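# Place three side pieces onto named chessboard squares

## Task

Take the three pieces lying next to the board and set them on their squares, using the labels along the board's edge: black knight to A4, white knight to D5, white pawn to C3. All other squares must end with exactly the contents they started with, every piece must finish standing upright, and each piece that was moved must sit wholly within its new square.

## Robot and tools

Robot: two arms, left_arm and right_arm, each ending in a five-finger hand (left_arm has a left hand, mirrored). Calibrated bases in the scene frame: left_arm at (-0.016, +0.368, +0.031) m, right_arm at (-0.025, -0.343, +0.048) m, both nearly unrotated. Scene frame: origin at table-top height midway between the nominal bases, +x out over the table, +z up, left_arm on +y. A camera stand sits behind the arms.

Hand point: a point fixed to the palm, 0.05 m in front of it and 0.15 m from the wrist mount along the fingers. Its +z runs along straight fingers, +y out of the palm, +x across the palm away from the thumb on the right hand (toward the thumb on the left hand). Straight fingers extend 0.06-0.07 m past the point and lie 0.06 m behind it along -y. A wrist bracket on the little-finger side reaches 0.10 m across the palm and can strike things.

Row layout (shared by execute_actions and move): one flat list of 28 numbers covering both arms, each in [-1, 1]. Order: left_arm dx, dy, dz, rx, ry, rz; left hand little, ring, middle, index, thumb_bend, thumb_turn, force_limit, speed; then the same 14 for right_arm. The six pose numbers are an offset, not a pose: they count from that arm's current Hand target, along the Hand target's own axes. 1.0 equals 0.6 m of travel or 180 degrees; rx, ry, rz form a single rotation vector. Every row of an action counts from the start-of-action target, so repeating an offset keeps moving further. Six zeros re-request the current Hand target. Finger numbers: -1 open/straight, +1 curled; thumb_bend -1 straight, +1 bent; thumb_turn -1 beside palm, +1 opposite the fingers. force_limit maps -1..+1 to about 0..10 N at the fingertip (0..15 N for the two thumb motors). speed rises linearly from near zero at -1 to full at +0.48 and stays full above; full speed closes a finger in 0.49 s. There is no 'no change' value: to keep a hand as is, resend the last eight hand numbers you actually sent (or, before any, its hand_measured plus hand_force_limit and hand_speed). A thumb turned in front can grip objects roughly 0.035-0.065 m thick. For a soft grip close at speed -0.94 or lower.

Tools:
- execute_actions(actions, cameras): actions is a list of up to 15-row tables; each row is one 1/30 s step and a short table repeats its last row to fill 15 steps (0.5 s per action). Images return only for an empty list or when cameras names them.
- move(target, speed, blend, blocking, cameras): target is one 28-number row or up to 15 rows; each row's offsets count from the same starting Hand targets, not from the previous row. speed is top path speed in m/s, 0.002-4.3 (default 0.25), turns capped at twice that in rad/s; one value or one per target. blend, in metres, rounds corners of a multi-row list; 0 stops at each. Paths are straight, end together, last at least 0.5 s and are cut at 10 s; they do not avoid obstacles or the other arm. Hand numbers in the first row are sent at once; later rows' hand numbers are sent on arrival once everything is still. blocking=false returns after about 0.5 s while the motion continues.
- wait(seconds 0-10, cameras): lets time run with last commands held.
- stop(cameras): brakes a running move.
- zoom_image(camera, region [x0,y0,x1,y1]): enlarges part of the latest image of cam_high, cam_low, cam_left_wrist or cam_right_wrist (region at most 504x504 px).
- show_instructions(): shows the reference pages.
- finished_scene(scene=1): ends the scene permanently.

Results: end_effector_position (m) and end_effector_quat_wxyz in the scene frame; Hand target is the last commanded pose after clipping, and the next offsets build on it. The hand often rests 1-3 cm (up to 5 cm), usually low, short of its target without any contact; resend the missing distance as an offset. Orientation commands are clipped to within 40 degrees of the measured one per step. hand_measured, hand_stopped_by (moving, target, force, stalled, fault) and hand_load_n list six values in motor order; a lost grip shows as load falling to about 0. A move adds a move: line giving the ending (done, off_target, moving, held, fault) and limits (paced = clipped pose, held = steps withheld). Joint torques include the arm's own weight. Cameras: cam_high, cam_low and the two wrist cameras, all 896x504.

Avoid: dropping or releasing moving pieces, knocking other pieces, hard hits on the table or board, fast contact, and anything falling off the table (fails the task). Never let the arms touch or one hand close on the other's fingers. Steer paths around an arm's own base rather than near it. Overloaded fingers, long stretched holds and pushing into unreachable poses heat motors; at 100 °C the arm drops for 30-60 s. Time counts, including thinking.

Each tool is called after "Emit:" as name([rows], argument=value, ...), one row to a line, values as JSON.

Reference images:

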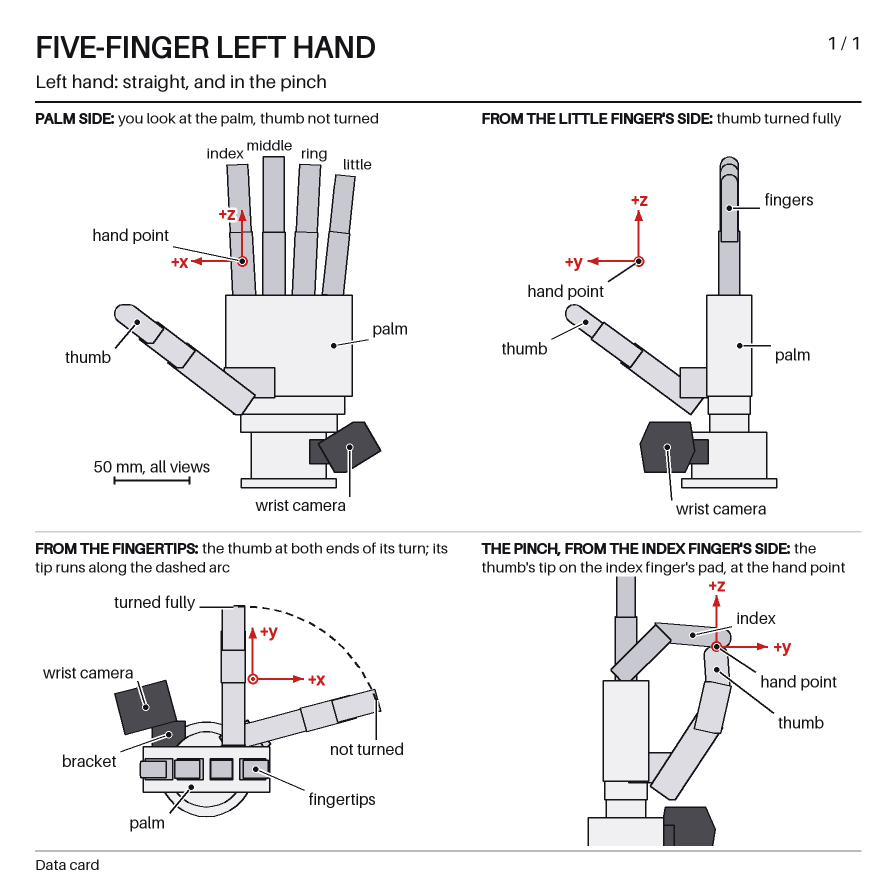

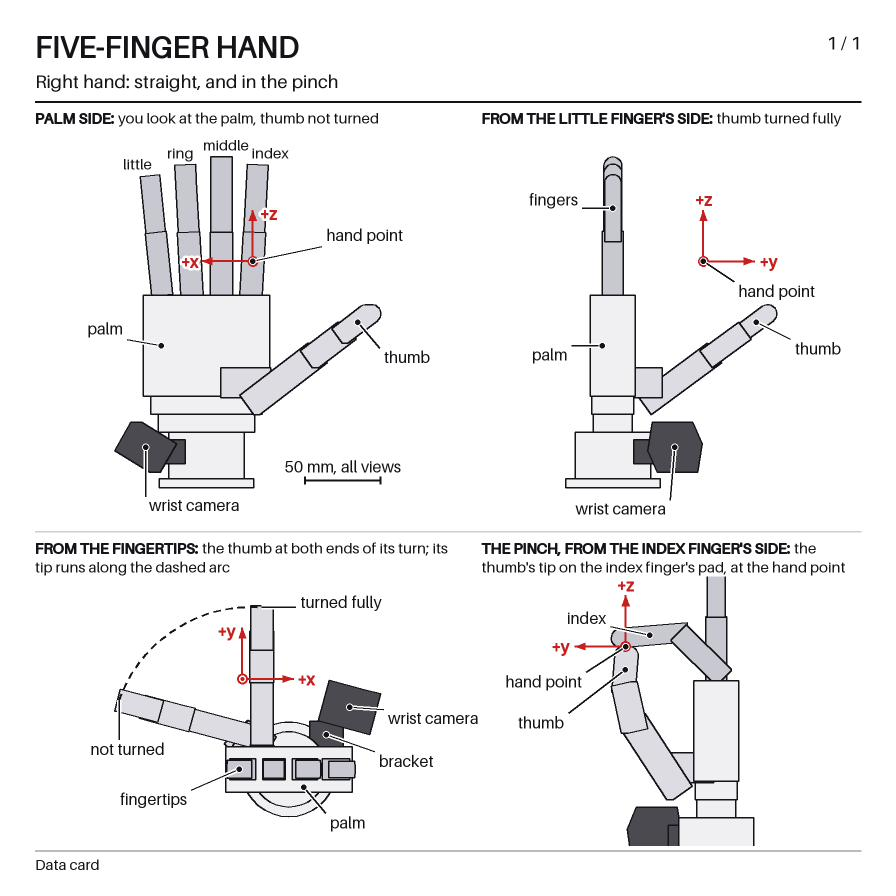

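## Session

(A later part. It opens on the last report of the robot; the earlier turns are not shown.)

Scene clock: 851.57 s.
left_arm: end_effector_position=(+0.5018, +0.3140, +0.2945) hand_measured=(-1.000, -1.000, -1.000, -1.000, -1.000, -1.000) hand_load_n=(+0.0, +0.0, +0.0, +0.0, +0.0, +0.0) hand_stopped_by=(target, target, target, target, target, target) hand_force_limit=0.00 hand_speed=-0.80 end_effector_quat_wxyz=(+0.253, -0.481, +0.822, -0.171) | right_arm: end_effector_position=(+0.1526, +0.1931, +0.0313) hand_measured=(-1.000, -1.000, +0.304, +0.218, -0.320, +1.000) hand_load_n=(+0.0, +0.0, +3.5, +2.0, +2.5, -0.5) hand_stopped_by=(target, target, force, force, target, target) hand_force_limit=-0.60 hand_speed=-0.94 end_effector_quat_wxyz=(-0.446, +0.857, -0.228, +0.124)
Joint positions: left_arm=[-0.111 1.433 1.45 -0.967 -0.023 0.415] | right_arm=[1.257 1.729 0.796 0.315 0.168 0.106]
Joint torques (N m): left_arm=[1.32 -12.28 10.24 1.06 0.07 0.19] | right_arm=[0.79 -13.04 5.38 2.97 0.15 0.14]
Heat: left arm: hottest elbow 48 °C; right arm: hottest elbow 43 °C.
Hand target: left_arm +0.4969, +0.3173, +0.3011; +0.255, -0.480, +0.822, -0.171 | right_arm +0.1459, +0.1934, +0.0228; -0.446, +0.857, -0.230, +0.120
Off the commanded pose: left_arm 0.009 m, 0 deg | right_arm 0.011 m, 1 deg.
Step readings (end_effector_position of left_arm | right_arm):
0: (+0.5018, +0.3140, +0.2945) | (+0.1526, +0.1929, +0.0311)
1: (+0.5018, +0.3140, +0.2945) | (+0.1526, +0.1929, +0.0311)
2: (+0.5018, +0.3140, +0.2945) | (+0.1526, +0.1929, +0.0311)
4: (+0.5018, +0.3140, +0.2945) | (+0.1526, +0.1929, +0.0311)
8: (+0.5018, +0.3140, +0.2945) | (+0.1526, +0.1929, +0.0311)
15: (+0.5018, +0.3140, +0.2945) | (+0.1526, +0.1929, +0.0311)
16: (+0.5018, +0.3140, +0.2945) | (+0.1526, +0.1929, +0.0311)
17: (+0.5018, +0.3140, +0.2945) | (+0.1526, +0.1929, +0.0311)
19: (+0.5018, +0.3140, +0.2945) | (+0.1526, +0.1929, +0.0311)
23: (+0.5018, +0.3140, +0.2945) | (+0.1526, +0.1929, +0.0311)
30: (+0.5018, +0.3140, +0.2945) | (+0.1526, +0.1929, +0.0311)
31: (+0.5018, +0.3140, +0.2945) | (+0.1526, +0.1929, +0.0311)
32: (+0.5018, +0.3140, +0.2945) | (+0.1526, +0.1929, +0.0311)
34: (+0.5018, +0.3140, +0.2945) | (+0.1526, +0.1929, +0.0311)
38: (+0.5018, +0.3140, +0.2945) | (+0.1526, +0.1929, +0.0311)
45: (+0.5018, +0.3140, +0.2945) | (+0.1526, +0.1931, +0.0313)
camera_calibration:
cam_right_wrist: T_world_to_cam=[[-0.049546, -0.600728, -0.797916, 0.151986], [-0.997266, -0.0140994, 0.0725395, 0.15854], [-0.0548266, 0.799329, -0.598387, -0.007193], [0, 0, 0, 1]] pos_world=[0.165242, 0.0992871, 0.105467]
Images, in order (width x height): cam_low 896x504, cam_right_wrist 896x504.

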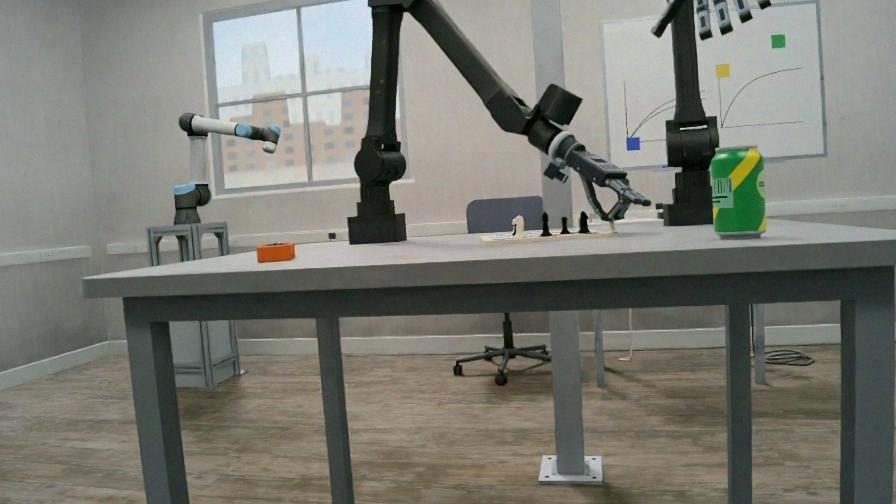

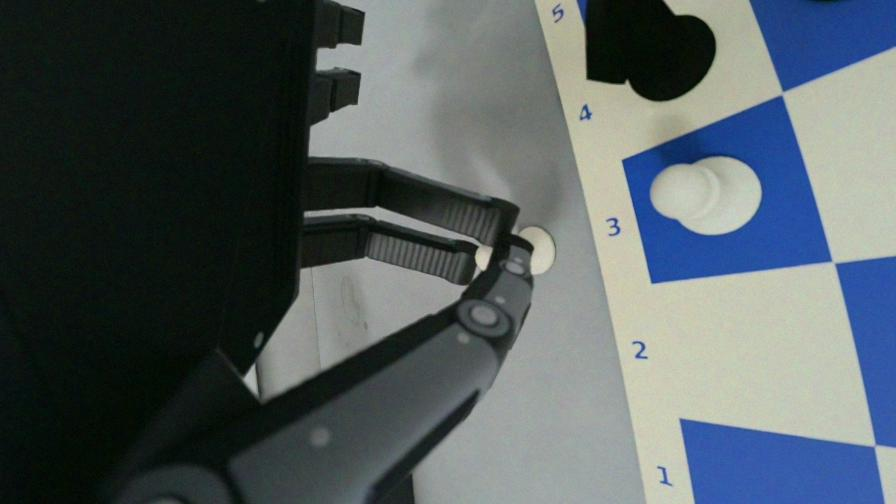

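Emit:
move(target=[0,0,0,0,0,0,-1,-1,-1,-1,-1,-1,0,-0.8,-0.0012,-0.0282,-0.0178,0,0,0,-1,-1,0.5,0.5,-0.32,1,-0.6,-0.94], speed=0.05, cameras=["cam_right_wrist","cam_low"])

Emit:
zoom_image(camera="cam_right_wrist", region=[380, 120, 640, 380])

Emit:
zoom_image(camera="cam_low", region=[550, 170, 670, 240])

Scene clock: 868.73 s.
left_arm: end_effector_position=(+0.5018, +0.3140, +0.2945) hand_measured=(-1.000, -1.000, -1.000, -1.000, -1.000, -1.000) hand_load_n=(+0.0, +0.0, +0.0, +0.0, +0.0, +0.0) hand_stopped_by=(target, target, target, target, target, target) hand_force_limit=0.00 hand_speed=-0.80 end_effector_quat_wxyz=(+0.253, -0.481, +0.822, -0.171) | right_arm: end_effector_position=(+0.1516, +0.1899, +0.0335) hand_measured=(-1.000, -1.000, +0.304, +0.218, -0.320, +1.000) hand_load_n=(+0.0, +0.0, +3.0, +2.0, +2.5, +0.0) hand_stopped_by=(target, target, force, force, target, target) hand_force_limit=-0.60 hand_speed=-0.94 end_effector_quat_wxyz=(-0.440, +0.859, -0.229, +0.124)
Joint positions: left_arm=[-0.111 1.433 1.45 -0.967 -0.023 0.415] | right_arm=[1.257 1.716 0.796 0.289 0.169 0.108]
Joint torques (N m): left_arm=[1.26 -12.28 10.25 0.98 0.07 0.19] | right_arm=[0.85 -15.74 6.43 1.43 0.14 0.15]
Heat: left arm: hottest elbow 48 °C; right arm: hottest elbow 43 °C.
Hand target: left_arm +0.4969, +0.3173, +0.3011; +0.255, -0.480, +0.822, -0.171 | right_arm +0.1458, +0.1946, +0.0428; -0.446, +0.857, -0.230, +0.120
Off the commanded pose: left_arm 0.009 m, 0 deg | right_arm 0.012 m, 1 deg.
move: off_target (right_arm)
camera_calibration:
cam_right_wrist: T_world_to_cam=[[-0.0543221, -0.609926, -0.790594, 0.153968], [-0.996921, -0.0117046, 0.0775288, 0.156646], [-0.0565404, 0.792372, -0.607412, -0.00146302], [0, 0, 0, 1]] pos_world=[0.164445, 0.0969015, 0.108693]
Images, in order (width x height): cam_low 896x504, cam_right_wrist 896x504.

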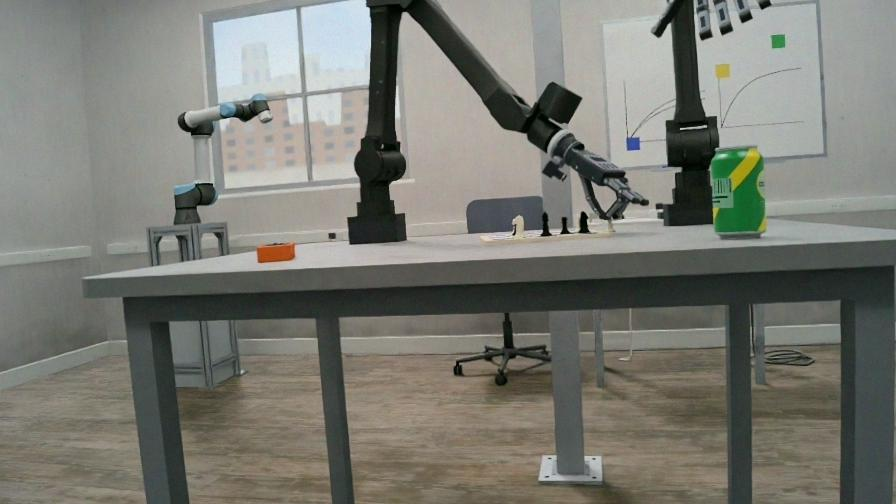

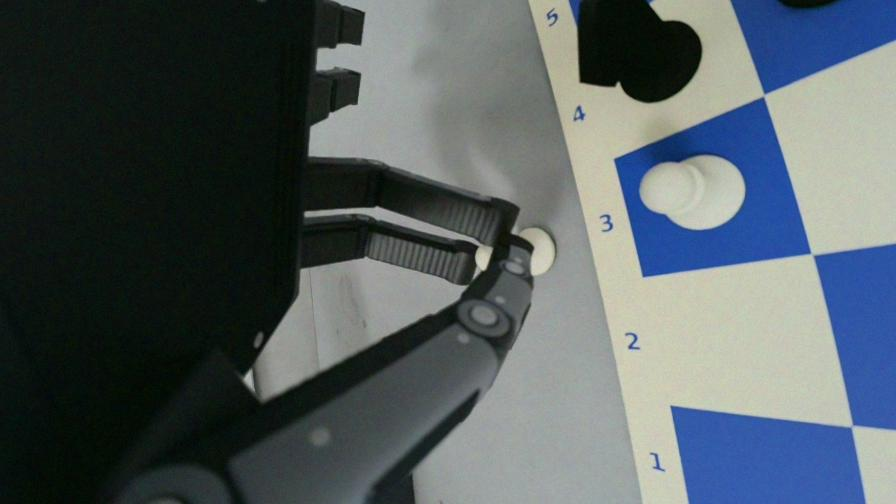

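Scaled by 1.938 from the camera's 896x504 image, which has a finer 1280x720 frame.

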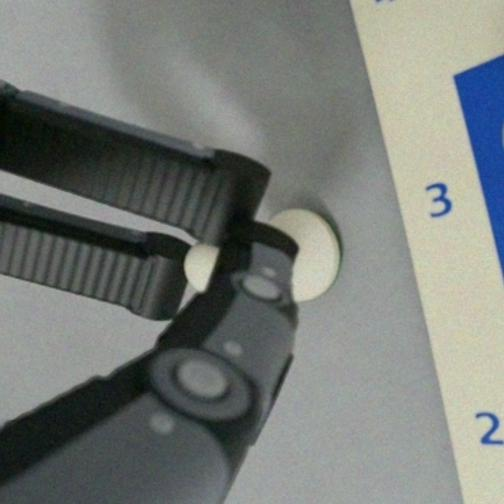

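Scaled by 4.200 from the camera's 896x504 image, which has a finer 1280x720 frame.

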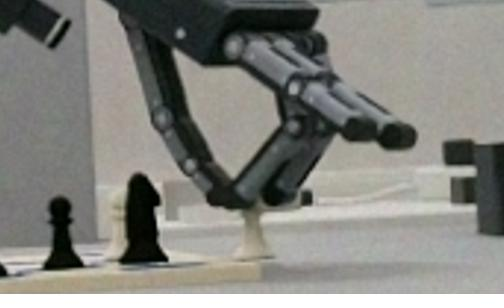

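Emit:
move([
  [0,0,0,0,0,0,-1,-1,-1,-1,-1,-1,0,-0.8,-0.0033,-0.1058,-0.0672,0,0,0,-1,-1,0.5,0.5,-0.32,1,-0.6,-0.94],
  [0,0,0,0,0,0,-1,-1,-1,-1,-1,-1,0,-0.8,0.163,0.0077,-0.1913,0,0,0,-1,-1,0.5,0.5,-0.32,1,-0.6,-0.94],
], speed=[0.08,0.12], cameras=["cam_right_wrist","cam_low"])

Emit:
zoom_image(camera="cam_right_wrist", region=[400, 100, 800, 500])

Scene clock: 879.77 s.
left_arm: end_effector_position=(+0.5018, +0.3140, +0.2945) hand_measured=(-1.000, -1.000, -1.000, -1.000, -1.000, -1.000) hand_load_n=(+0.0, +0.0, +0.0, +0.0, +0.0, +0.0) hand_stopped_by=(target, target, target, target, target, target) hand_force_limit=0.00 hand_speed=-0.80 end_effector_quat_wxyz=(+0.253, -0.481, +0.822, -0.171) | right_arm: end_effector_position=(+0.1763, +0.0640, +0.0997) hand_measured=(-1.000, -1.000, +0.304, +0.218, -0.320, +1.000) hand_load_n=(+0.0, +0.0, +3.0, +2.0, +2.5, +0.0) hand_stopped_by=(target, target, force, force, target, target) hand_force_limit=-0.60 hand_speed=-0.94 end_effector_quat_wxyz=(-0.436, +0.862, -0.233, +0.112)
Joint positions: left_arm=[-0.111 1.433 1.45 -0.967 -0.023 0.415] | right_arm=[1.051 1.306 0.577 0.092 -0.013 0.003]
Joint torques (N m): left_arm=[1.38 -12.16 10.26 1.01 0.07 0.19] | right_arm=[-0.67 -10.11 6.43 3 -0.14 -0.14]
Heat: left arm: hottest elbow 48 °C; right arm: hottest elbow 43 °C.
Hand target: left_arm +0.4969, +0.3173, +0.3011; +0.255, -0.480, +0.822, -0.171 | right_arm +0.1821, +0.0622, +0.1052; -0.446, +0.857, -0.230, +0.120
Off the commanded pose: left_arm 0.009 m, 0 deg | right_arm 0.008 m, 2 deg.
move: done
camera_calibration:
cam_right_wrist: T_world_to_cam=[[-0.074712, -0.612791, -0.786705, 0.134364], [-0.994367, -0.0136967, 0.105102, 0.171535], [-0.0751809, 0.790126, -0.608316, 0.143369], [0, 0, 0, 1]] pos_world=[0.191386, -0.0285932, 0.17489]
Images, in order (width x height): cam_low 896x504, cam_right_wrist 896x504.

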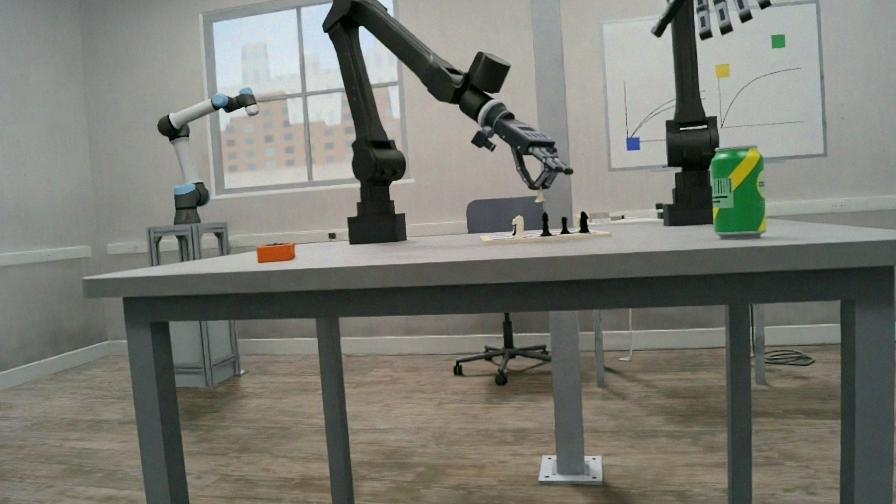

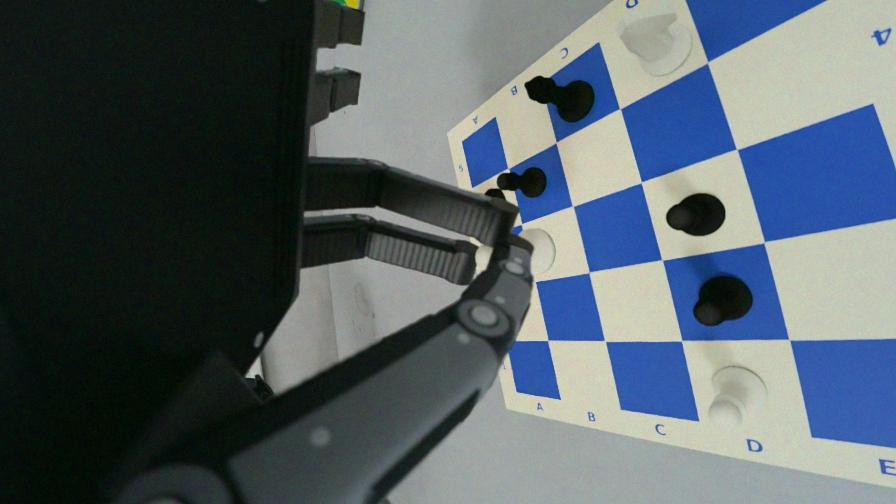

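Scaled by 1.260 from the camera's 896x504 image, which has a finer 1280x720 frame.

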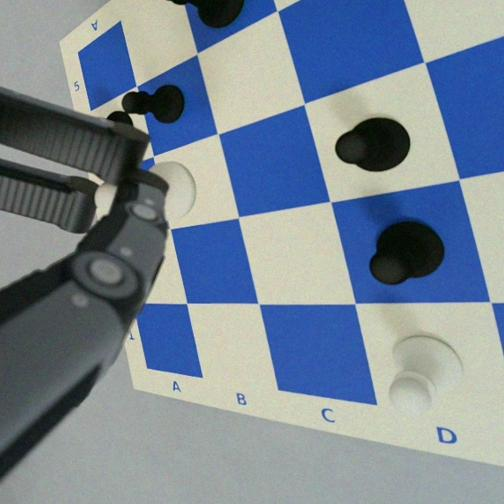

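Emit:
move(target=[0,0,0,0,0,0,-1,-1,-1,-1,-1,-1,0,-0.8,0.0013,0.064,0.0395,0,0,0,-1,-1,0.5,0.5,-0.32,1,-0.6,-0.94], speed=0.07, cameras=["cam_right_wrist"])

Emit:
zoom_image(camera="cam_right_wrist", region=[400, 100, 700, 400])

Scene clock: 902.10 s.
left_arm: end_effector_position=(+0.5018, +0.3140, +0.2945) hand_measured=(-1.000, -1.000, -1.000, -1.000, -1.000, -1.000) hand_load_n=(+0.0, +0.0, +0.0, +0.0, +0.0, +0.0) hand_stopped_by=(target, target, target, target, target, target) hand_force_limit=0.00 hand_speed=-0.80 end_effector_quat_wxyz=(+0.253, -0.481, +0.822, -0.171) | right_arm: end_effector_position=(+0.1763, +0.0630, +0.0651) hand_measured=(-1.000, -1.000, +0.304, +0.218, -0.320, +1.000) hand_load_n=(+0.0, +0.0, +3.5, +2.0, +2.5, -0.5) hand_stopped_by=(target, target, force, force, target, target) hand_force_limit=-0.60 hand_speed=-0.94 end_effector_quat_wxyz=(-0.446, +0.857, -0.231, +0.115)
Joint positions: left_arm=[-0.111 1.433 1.45 -0.967 -0.023 0.415] | right_arm=[1.049 1.401 0.519 0.268 -0.015 0.001]
Joint torques (N m): left_arm=[1.08 -12.16 10.26 0.98 0.08 0.19] | right_arm=[-0.91 -8.35 5.74 3.12 -0.15 -0.13]
Heat: left arm: hottest elbow 48 °C; right arm: hottest elbow 43 °C.
Hand target: left_arm +0.4969, +0.3173, +0.3011; +0.255, -0.480, +0.822, -0.171 | right_arm +0.1815, +0.0595, +0.0601; -0.446, +0.857, -0.230, +0.120
Off the commanded pose: left_arm 0.009 m, 0 deg | right_arm 0.008 m, 1 deg.
move: done
camera_calibration:
cam_right_wrist: T_world_to_cam=[[-0.0641424, -0.596545, -0.800012, 0.1045], [-0.995583, -0.0168268, 0.0923699, 0.176409], [-0.0685645, 0.802403, -0.592831, 0.120172], [0, 0, 0, 1]] pos_world=[0.190572, -0.0311189, 0.138548]
Images, in order (width x height): cam_right_wrist 896x504.

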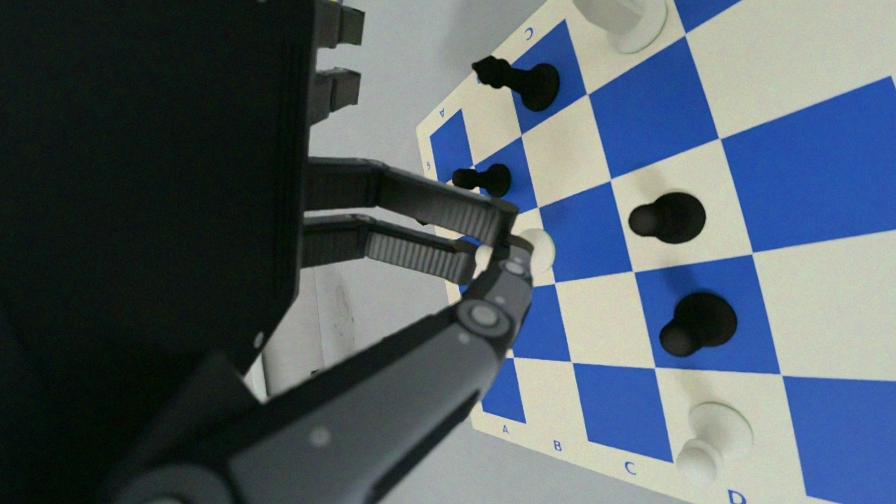

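Scaled by 1.680 from the camera's 896x504 image, which has a finer 1280x720 frame.

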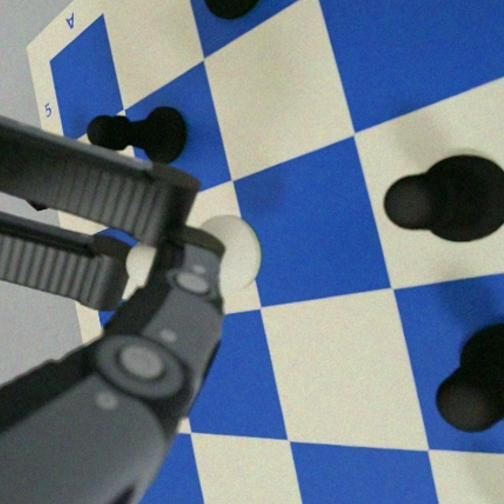

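Emit:
move(target=[0,0,0,0,0,0,-1,-1,-1,-1,-1,-1,0,-0.8,0.0035,0.0347,0.0205,0,0,0,-1,-1,0.5,0.5,-0.32,1,-0.6,-0.94], speed=0.05, cameras=["cam_right_wrist","cam_low"])

Emit:
zoom_image(camera="cam_right_wrist", region=[400, 100, 700, 400])

Emit:
zoom_image(camera="cam_low", region=[500, 180, 620, 250])

Scene clock: 927.33 s.
left_arm: end_effector_position=(+0.5018, +0.3140, +0.2945) hand_measured=(-1.000, -1.000, -1.000, -1.000, -1.000, -1.000) hand_load_n=(+0.0, +0.0, +0.0, -0.5, +0.0, +0.0) hand_stopped_by=(target, target, target, target, target, target) hand_force_limit=0.00 hand_speed=-0.80 end_effector_quat_wxyz=(+0.253, -0.481, +0.822, -0.171) | right_arm: end_effector_position=(+0.1772, +0.0612, +0.0412) hand_measured=(-1.000, -1.000, +0.304, +0.218, -0.320, +1.000) hand_load_n=(+0.0, +0.0, +3.0, +2.0, +2.5, -0.5) hand_stopped_by=(target, target, force, force, target, target) hand_force_limit=-0.60 hand_speed=-0.94 end_effector_quat_wxyz=(-0.447, +0.857, -0.231, +0.114)
Joint positions: left_arm=[-0.111 1.433 1.45 -0.967 -0.023 0.415] | right_arm=[1.044 1.477 0.495 0.369 -0.021 -0.002]
Joint torques (N m): left_arm=[1.26 -12.28 10.24 1.03 0.08 0.18] | right_arm=[-0.85 -8.76 5.09 3.07 -0.14 -0.15]
Heat: left arm: hottest elbow 48 °C; right arm: hottest elbow 42 °C.
Hand target: left_arm +0.4969, +0.3173, +0.3011; +0.255, -0.480, +0.822, -0.171 | right_arm +0.1823, +0.0569, +0.0361; -0.446, +0.857, -0.230, +0.120
Off the commanded pose: left_arm 0.009 m, 0 deg | right_arm 0.009 m, 1 deg.
move: done
camera_calibration:
cam_right_wrist: T_world_to_cam=[[-0.0631052, -0.59569, -0.800731, 0.0841397], [-0.995606, -0.0180446, 0.0918871, 0.179612], [-0.0691851, 0.803011, -0.591934, 0.107573], [0, 0, 0, 1]] pos_world=[0.191575, -0.0330199, 0.114545]
Images, in order (width x height): cam_low 896x504, cam_right_wrist 896x504.

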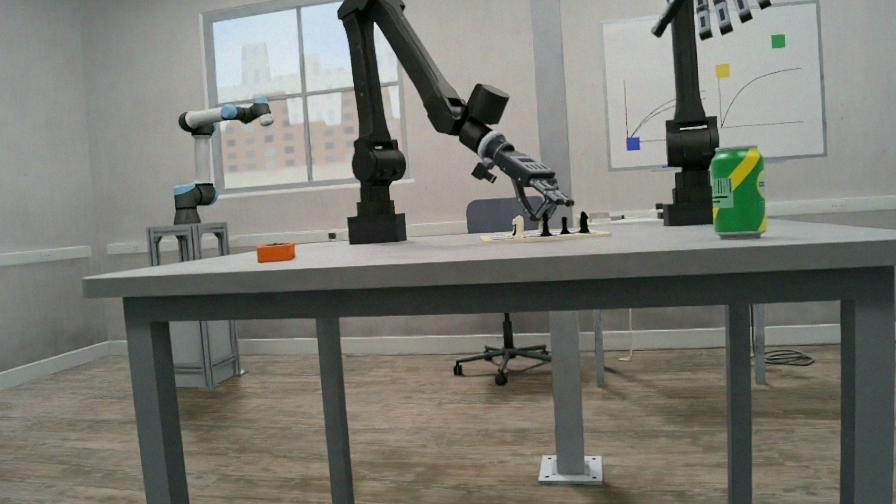

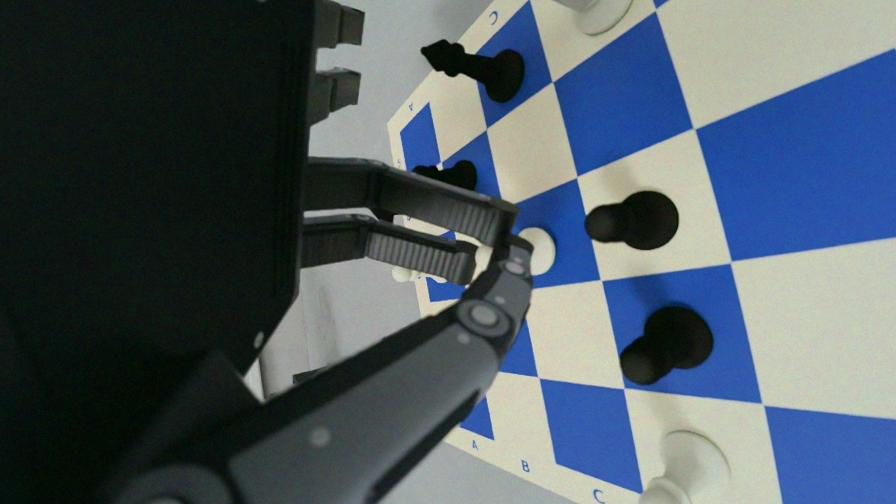

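Scaled by 1.680 from the camera's 896x504 image, which has a finer 1280x720 frame.

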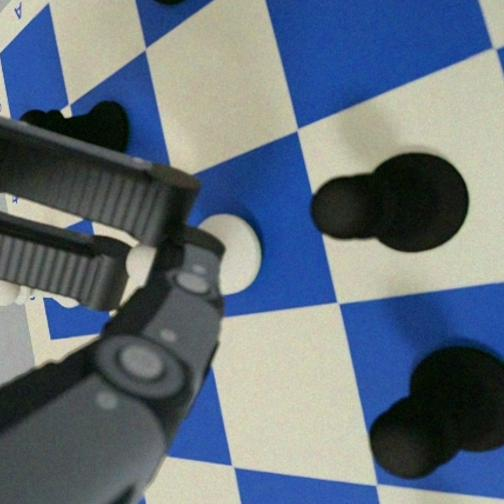

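Scaled by 4.200 from the camera's 896x504 image, which has a finer 1280x720 frame.

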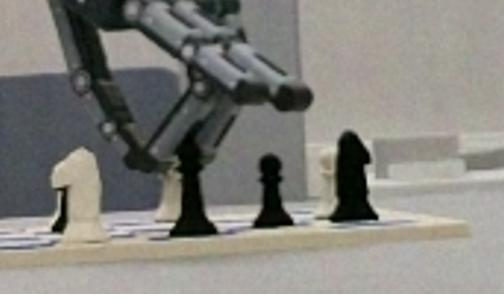

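Emit:
move(target=[0,0,0,0,0,0,-1,-1,-1,-1,-1,-1,0,-0.8,0.0003,0.0068,0.0032,0,0,0,-1,-1,0.5,0.5,-0.32,1,-0.6,-0.94], speed=0.03, cameras=["cam_right_wrist","cam_low"])

Emit:
zoom_image(camera="cam_right_wrist", region=[400, 100, 700, 400])

Emit:
zoom_image(camera="cam_low", region=[500, 180, 620, 250])

Scene clock: 962.63 s.
left_arm: end_effector_position=(+0.5018, +0.3140, +0.2945) hand_measured=(-1.000, -1.000, -1.000, -1.000, -1.000, -1.000) hand_load_n=(+0.5, +0.0, +0.0, +0.5, +0.0, +0.0) hand_stopped_by=(target, target, target, target, target, target) hand_force_limit=0.00 hand_speed=-0.80 end_effector_quat_wxyz=(+0.253, -0.481, +0.822, -0.171) | right_arm: end_effector_position=(+0.1775, +0.0613, +0.0381) hand_measured=(-1.000, -1.000, +0.304, +0.218, -0.320, +1.000) hand_load_n=(+0.0, +0.0, +3.5, +2.0, +2.0, -0.5) hand_stopped_by=(target, target, force, force, target, target) hand_force_limit=-0.60 hand_speed=-0.94 end_effector_quat_wxyz=(-0.448, +0.856, -0.231, +0.115)
Joint positions: left_arm=[-0.111 1.433 1.45 -0.967 -0.023 0.415] | right_arm=[1.043 1.489 0.491 0.389 -0.022 -0.003]
Joint torques (N m): left_arm=[1.26 -12.34 10.28 1.03 0.08 0.18] | right_arm=[-0.85 -8.59 4.94 3.06 -0.12 -0.15]
Heat: left arm: hottest elbow 48 °C; right arm: hottest elbow 41 °C.
Hand target: left_arm +0.4969, +0.3173, +0.3011; +0.255, -0.480, +0.822, -0.171 | right_arm +0.1822, +0.0561, +0.0316; -0.446, +0.857, -0.230, +0.120
Off the commanded pose: left_arm 0.009 m, 0 deg | right_arm 0.009 m, 1 deg.
move: done
camera_calibration:
cam_right_wrist: T_world_to_cam=[[-0.061699, -0.593222, -0.802671, 0.0813903], [-0.995734, -0.0187013, 0.0903605, 0.180293], [-0.0686149, 0.804821, -0.589538, 0.105337], [0, 0, 0, 1]] pos_world=[0.191774, -0.0331236, 0.111139]
Images, in order (width x height): cam_low 896x504, cam_right_wrist 896x504.

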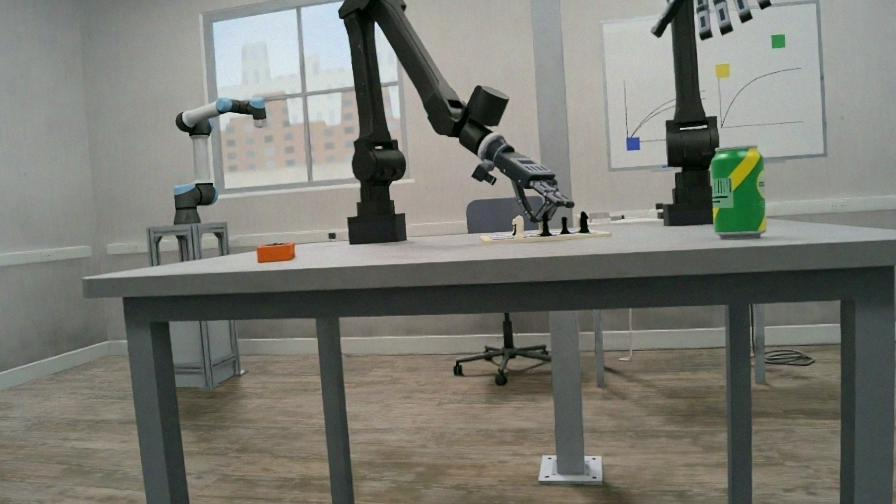

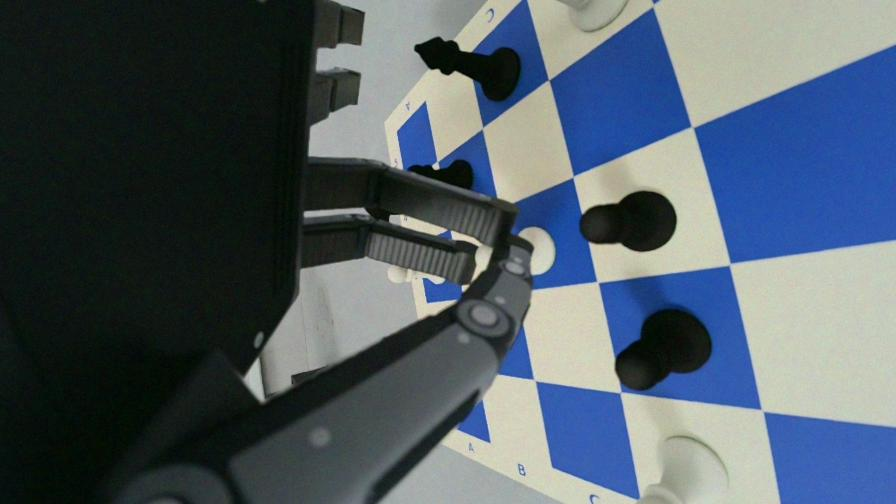

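Scaled by 1.680 from the camera's 896x504 image, which has a finer 1280x720 frame.

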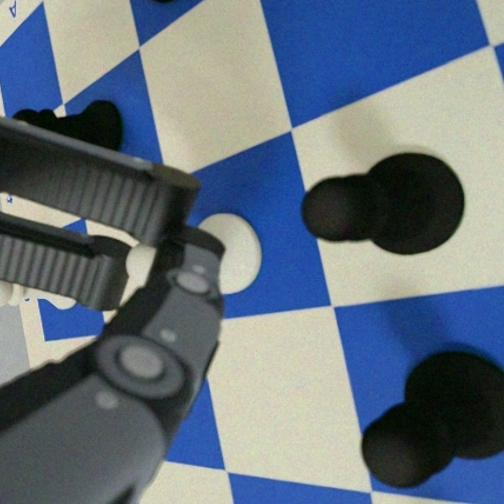

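Scaled by 4.200 from the camera's 896x504 image, which has a finer 1280x720 frame.

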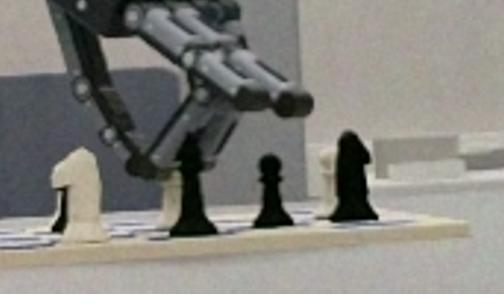

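Emit:
move(target=[0,0,0,0,0,0,-1,-1,-1,-1,-1,-1,0,-0.8,0.0,0.0041,0.0022,0,0,0,-1,-1,0.5,0.5,-0.32,1,-0.6,-0.94], speed=0.03)

Scene clock: 966.87 s.
left_arm: end_effector_position=(+0.5018, +0.3140, +0.2945) hand_measured=(-1.000, -1.000, -1.000, -1.000, -1.000, -1.000) hand_load_n=(+0.0, +0.0, +0.0, +0.0, +0.0, +0.0) hand_stopped_by=(target, target, target, target, target, target) hand_force_limit=0.00 hand_speed=-0.80 end_effector_quat_wxyz=(+0.253, -0.481, +0.822, -0.171) | right_arm: end_effector_position=(+0.1784, +0.0628, +0.0378) hand_measured=(-1.000, -1.000, +0.304, +0.218, -0.320, +1.000) hand_load_n=(+0.0, +0.0, +3.5, +1.5, +2.0, -0.5) hand_stopped_by=(target, target, force, force, target, target) hand_force_limit=-0.60 hand_speed=-0.94 end_effector_quat_wxyz=(-0.451, +0.855, -0.230, +0.116)
Joint positions: left_arm=[-0.111 1.433 1.45 -0.967 -0.023 0.415] | right_arm=[1.043 1.496 0.491 0.402 -0.022 -0.003]
Joint torques (N m): left_arm=[1.38 -12.28 10.25 1.01 0.08 0.2] | right_arm=[-0.79 -8.47 4.64 3.02 -0.14 -0.15]
Heat: left arm: hottest elbow 48 °C; right arm: hottest elbow 41 °C.
Hand target: left_arm +0.4969, +0.3173, +0.3011; +0.255, -0.480, +0.822, -0.171 | right_arm +0.1821, +0.0558, +0.0287; -0.446, +0.857, -0.230, +0.120
Off the commanded pose: left_arm 0.009 m, 0 deg | right_arm 0.012 m, 1 deg.
move: off_target (right_arm)

Emit:
execute_actions([
  [[0,0,0,0,0,0,-1,-1,-1,-1,-1,-1,0,-0.8,0,0,0,0,0,0,-1,-1,0.0,0.0,-0.4,1,-0.6,-0.85]],
  [[0,0,0,0,0,0,-1,-1,-1,-1,-1,-1,0,-0.8,0,0,0,0,0,0,-1,-1,0.0,0.0,-0.48,1,-0.6,-0.85]],
], cameras=["cam_right_wrist","cam_low"])

Emit:
zoom_image(camera="cam_right_wrist", region=[400, 100, 700, 400])

Emit:
zoom_image(camera="cam_low", region=[500, 180, 620, 250])

Scene clock: 973.63 s.
left_arm: end_effector_position=(+0.5018, +0.3140, +0.2945) hand_measured=(-1.000, -1.000, -1.000, -1.000, -1.000, -1.000) hand_load_n=(+0.0, +0.5, +0.0, +0.0, +0.0, +0.0) hand_stopped_by=(target, target, target, target, target, target) hand_force_limit=0.00 hand_speed=-0.80 end_effector_quat_wxyz=(+0.253, -0.481, +0.822, -0.171) | right_arm: end_effector_position=(+0.1781, +0.0624, +0.0362) hand_measured=(-1.000, -1.000, +0.000, +0.000, -0.480, +1.000) hand_load_n=(+0.0, +0.0, +0.0, +0.0, +0.0, +0.0) hand_stopped_by=(target, target, target, target, target, target) hand_force_limit=-0.60 hand_speed=-0.85 end_effector_quat_wxyz=(-0.449, +0.855, -0.230, +0.115)
Joint positions: left_arm=[-0.111 1.433 1.45 -0.967 -0.023 0.415] | right_arm=[1.043 1.5 0.491 0.402 -0.022 -0.003]
Joint torques (N m): left_arm=[1.32 -12.22 10.26 1.05 0.07 0.19] | right_arm=[-0.91 -8.94 4.71 3.02 -0.14 -0.16]
Heat: left arm: hottest elbow 48 °C; right arm: hottest elbow 41 °C.
Hand target: left_arm +0.4969, +0.3173, +0.3011; +0.255, -0.480, +0.822, -0.171 | right_arm +0.1820, +0.0558, +0.0288; -0.446, +0.857, -0.230, +0.120
Off the commanded pose: left_arm 0.009 m, 0 deg | right_arm 0.011 m, 1 deg.
Step readings (end_effector_position of left_arm | right_arm):
0: (+0.5018, +0.3140, +0.2945) | (+0.1784, +0.0628, +0.0378)
1: (+0.5018, +0.3140, +0.2945) | (+0.1784, +0.0628, +0.0378)
2: (+0.5018, +0.3140, +0.2945) | (+0.1784, +0.0628, +0.0378)
4: (+0.5018, +0.3140, +0.2945) | (+0.1784, +0.0628, +0.0378)
8: (+0.5018, +0.3140, +0.2945) | (+0.1782, +0.0625, +0.0367)
15: (+0.5018, +0.3140, +0.2945) | (+0.1781, +0.0624, +0.0362)
16: (+0.5018, +0.3140, +0.2945) | (+0.1781, +0.0624, +0.0362)
17: (+0.5018, +0.3140, +0.2945) | (+0.1781, +0.0624, +0.0362)
19: (+0.5018, +0.3140, +0.2945) | (+0.1781, +0.0624, +0.0362)
23: (+0.5018, +0.3140, +0.2945) | (+0.1781, +0.0624, +0.0362)
30: (+0.5018, +0.3140, +0.2945) | (+0.1781, +0.0624, +0.0362)
camera_calibration:
cam_right_wrist: T_world_to_cam=[[-0.0604715, -0.591156, -0.804287, 0.0802699], [-0.995869, -0.018945, 0.0888005, 0.181185], [-0.0677321, 0.806335, -0.587568, 0.103073], [0, 0, 0, 1]] pos_world=[0.192272, -0.0322268, 0.109033]
Images, in order (width x height): cam_low 896x504, cam_right_wrist 896x504.

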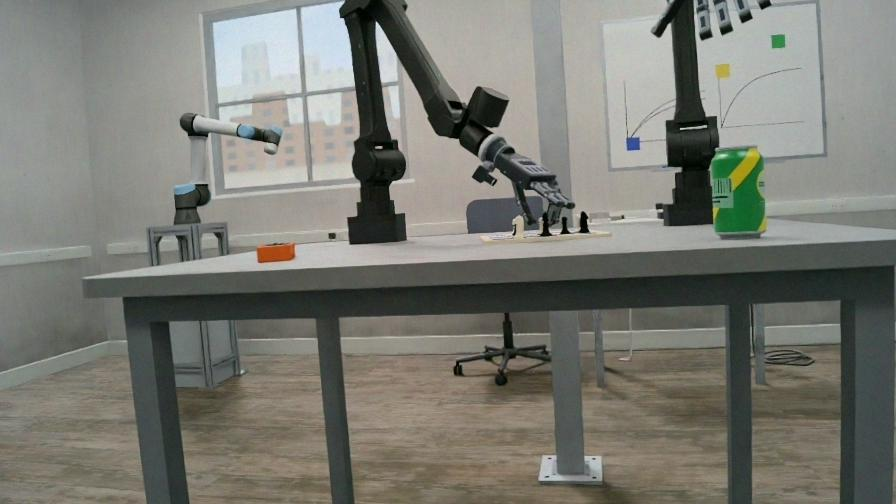

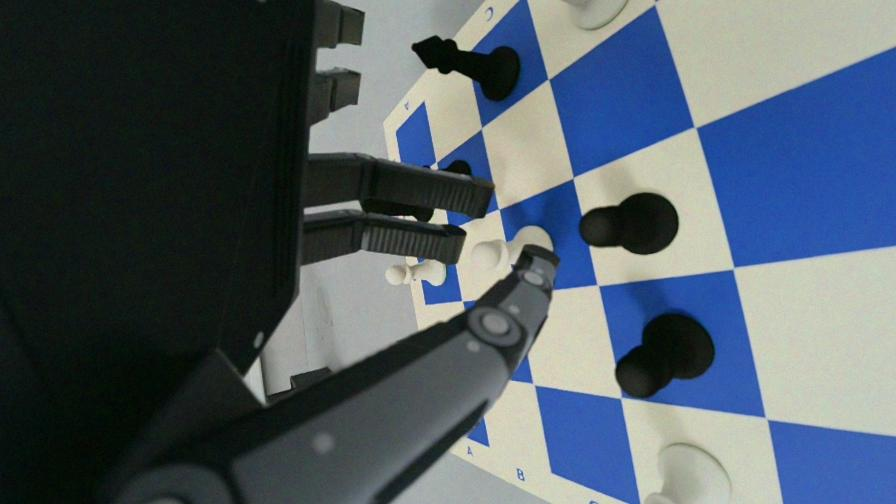

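Scaled by 1.680 from the camera's 896x504 image, which has a finer 1280x720 frame.

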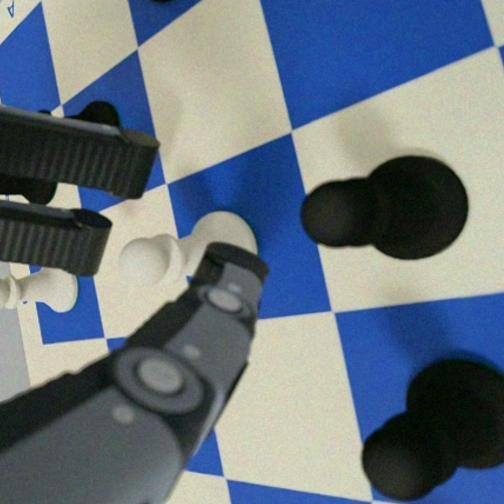

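Scaled by 4.200 from the camera's 896x504 image, which has a finer 1280x720 frame.

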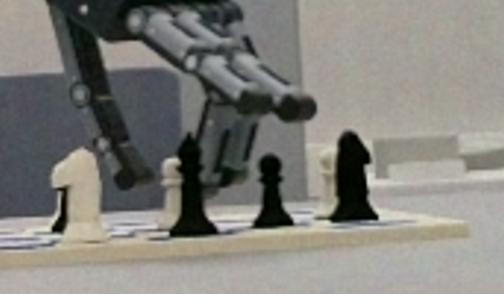

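Emit:
move(target=[0,0,0,0,0,0,-1,-1,-1,-1,-1,-1,0,-0.8,-0.0633,-0.0052,-0.0102,0,-0.0222,-0.0155,-1,-1,0.0,0.0,-0.48,1,-0.6,-0.85], speed=0.05, cameras=["cam_right_wrist","cam_low"])

Scene clock: 1013.07 s.
left_arm: end_effector_position=(+0.5018, +0.3140, +0.2945) hand_measured=(-1.000, -1.000, -1.000, -1.000, -1.000, -1.000) hand_load_n=(+0.0, +0.0, +0.0, +0.0, +0.0, +0.0) hand_stopped_by=(target, target, target, target, target, target) hand_force_limit=0.00 hand_speed=-0.80 end_effector_quat_wxyz=(+0.253, -0.481, +0.822, -0.171) | right_arm: end_effector_position=(+0.1541, +0.0735, +0.0362) hand_measured=(-1.000, -1.000, +0.000, +0.000, -0.480, +1.000) hand_load_n=(+0.0, +0.0, +0.0, +0.0, +0.0, +0.0) hand_stopped_by=(target, target, target, target, target, target) hand_force_limit=-0.60 hand_speed=-0.85 end_effector_quat_wxyz=(-0.453, +0.862, -0.205, +0.102)
Joint positions: left_arm=[-0.111 1.433 1.45 -0.967 -0.023 0.415] | right_arm=[1.101 1.5 0.491 0.402 -0.023 -0.004]
Joint torques (N m): left_arm=[1.2 -12.28 10.26 1.05 0.07 0.2] | right_arm=[1.2 -10.52 5.03 1.96 -0.13 -0.13]
Motor temperatures (°C): left_arm=[31 40 48 29 28 33] | right_arm=[32 35 40 31 31 31]
Heat: left arm: hottest elbow 48 °C; right arm: hottest elbow 40 °C.
Hand target: left_arm +0.4969, +0.3173, +0.3011; +0.255, -0.480, +0.822, -0.171 | right_arm +0.1475, +0.0720, +0.0349; -0.450, +0.866, -0.193, +0.101
Off the commanded pose: left_arm 0.009 m, 0 deg | right_arm 0.007 m, 1 deg.
move: done
camera_calibration:
cam_right_wrist: T_world_to_cam=[[-0.025269, -0.59361, -0.804356, 0.0801613], [-0.992989, -0.0780382, 0.0887867, 0.161341], [-0.115475, 0.80096, -0.587476, 0.100225], [0, 0, 0, 1]] pos_world=[0.173809, -0.0201008, 0.109033]
Images, in order (width x height): cam_low 896x504, cam_right_wrist 896x504.

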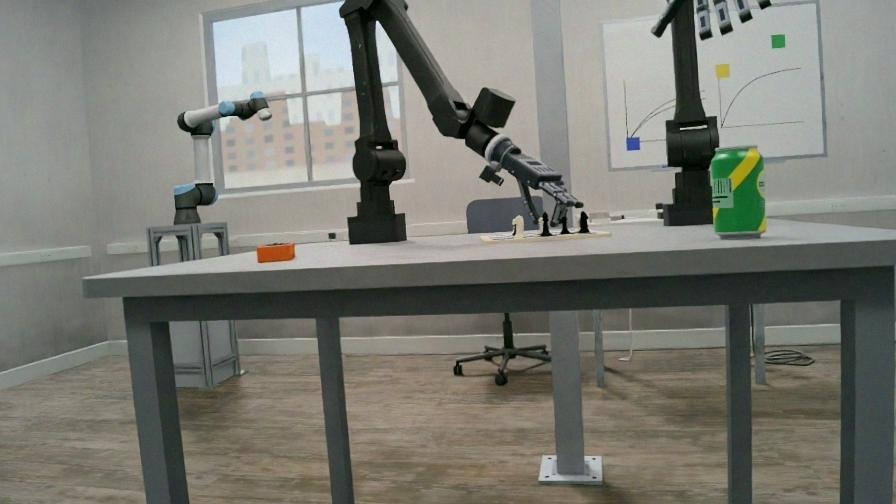

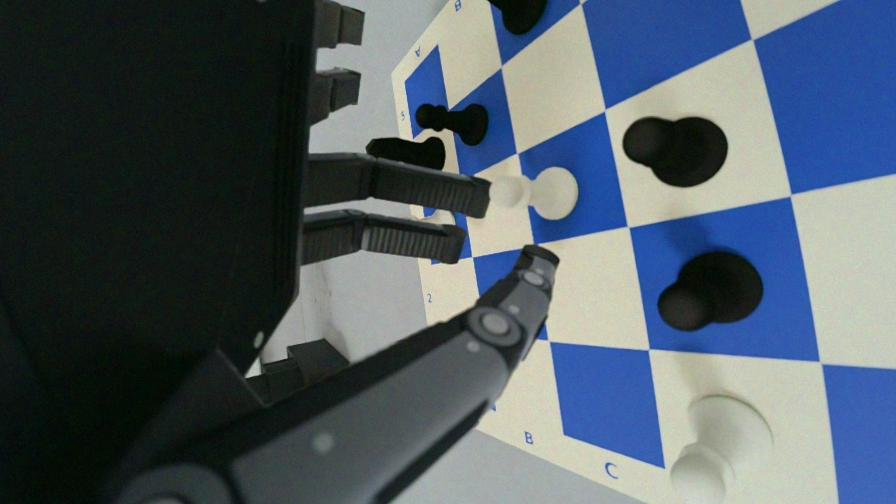

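Emit:
zoom_image(camera="cam_right_wrist", region=[380, 80, 640, 300])

Emit:
zoom_image(camera="cam_low", region=[470, 140, 630, 260])

Scaled by 1.938 from the camera's 896x504 image, which has a finer 1280x720 frame.

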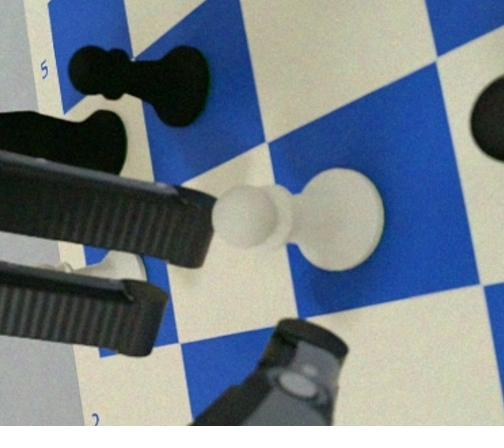

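Scaled by 3.150 from the camera's 896x504 image, which has a finer 1280x720 frame.

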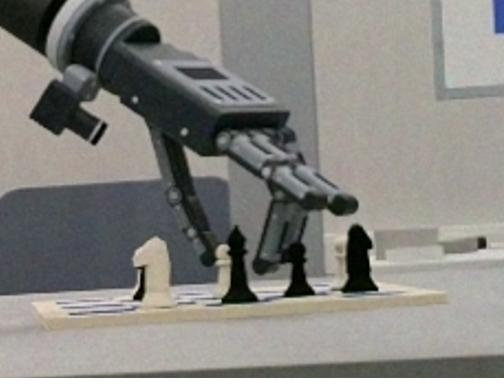

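Emit:
zoom_image(camera="cam_right_wrist", region=[470, 90, 650, 270])

Scaled by 2.800 from the camera's 896x504 image, which has a finer 1280x720 frame.

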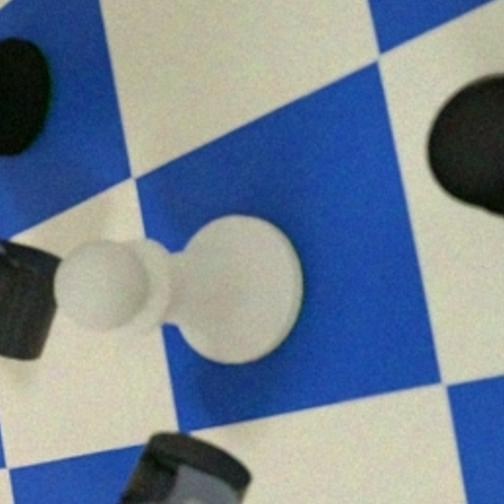

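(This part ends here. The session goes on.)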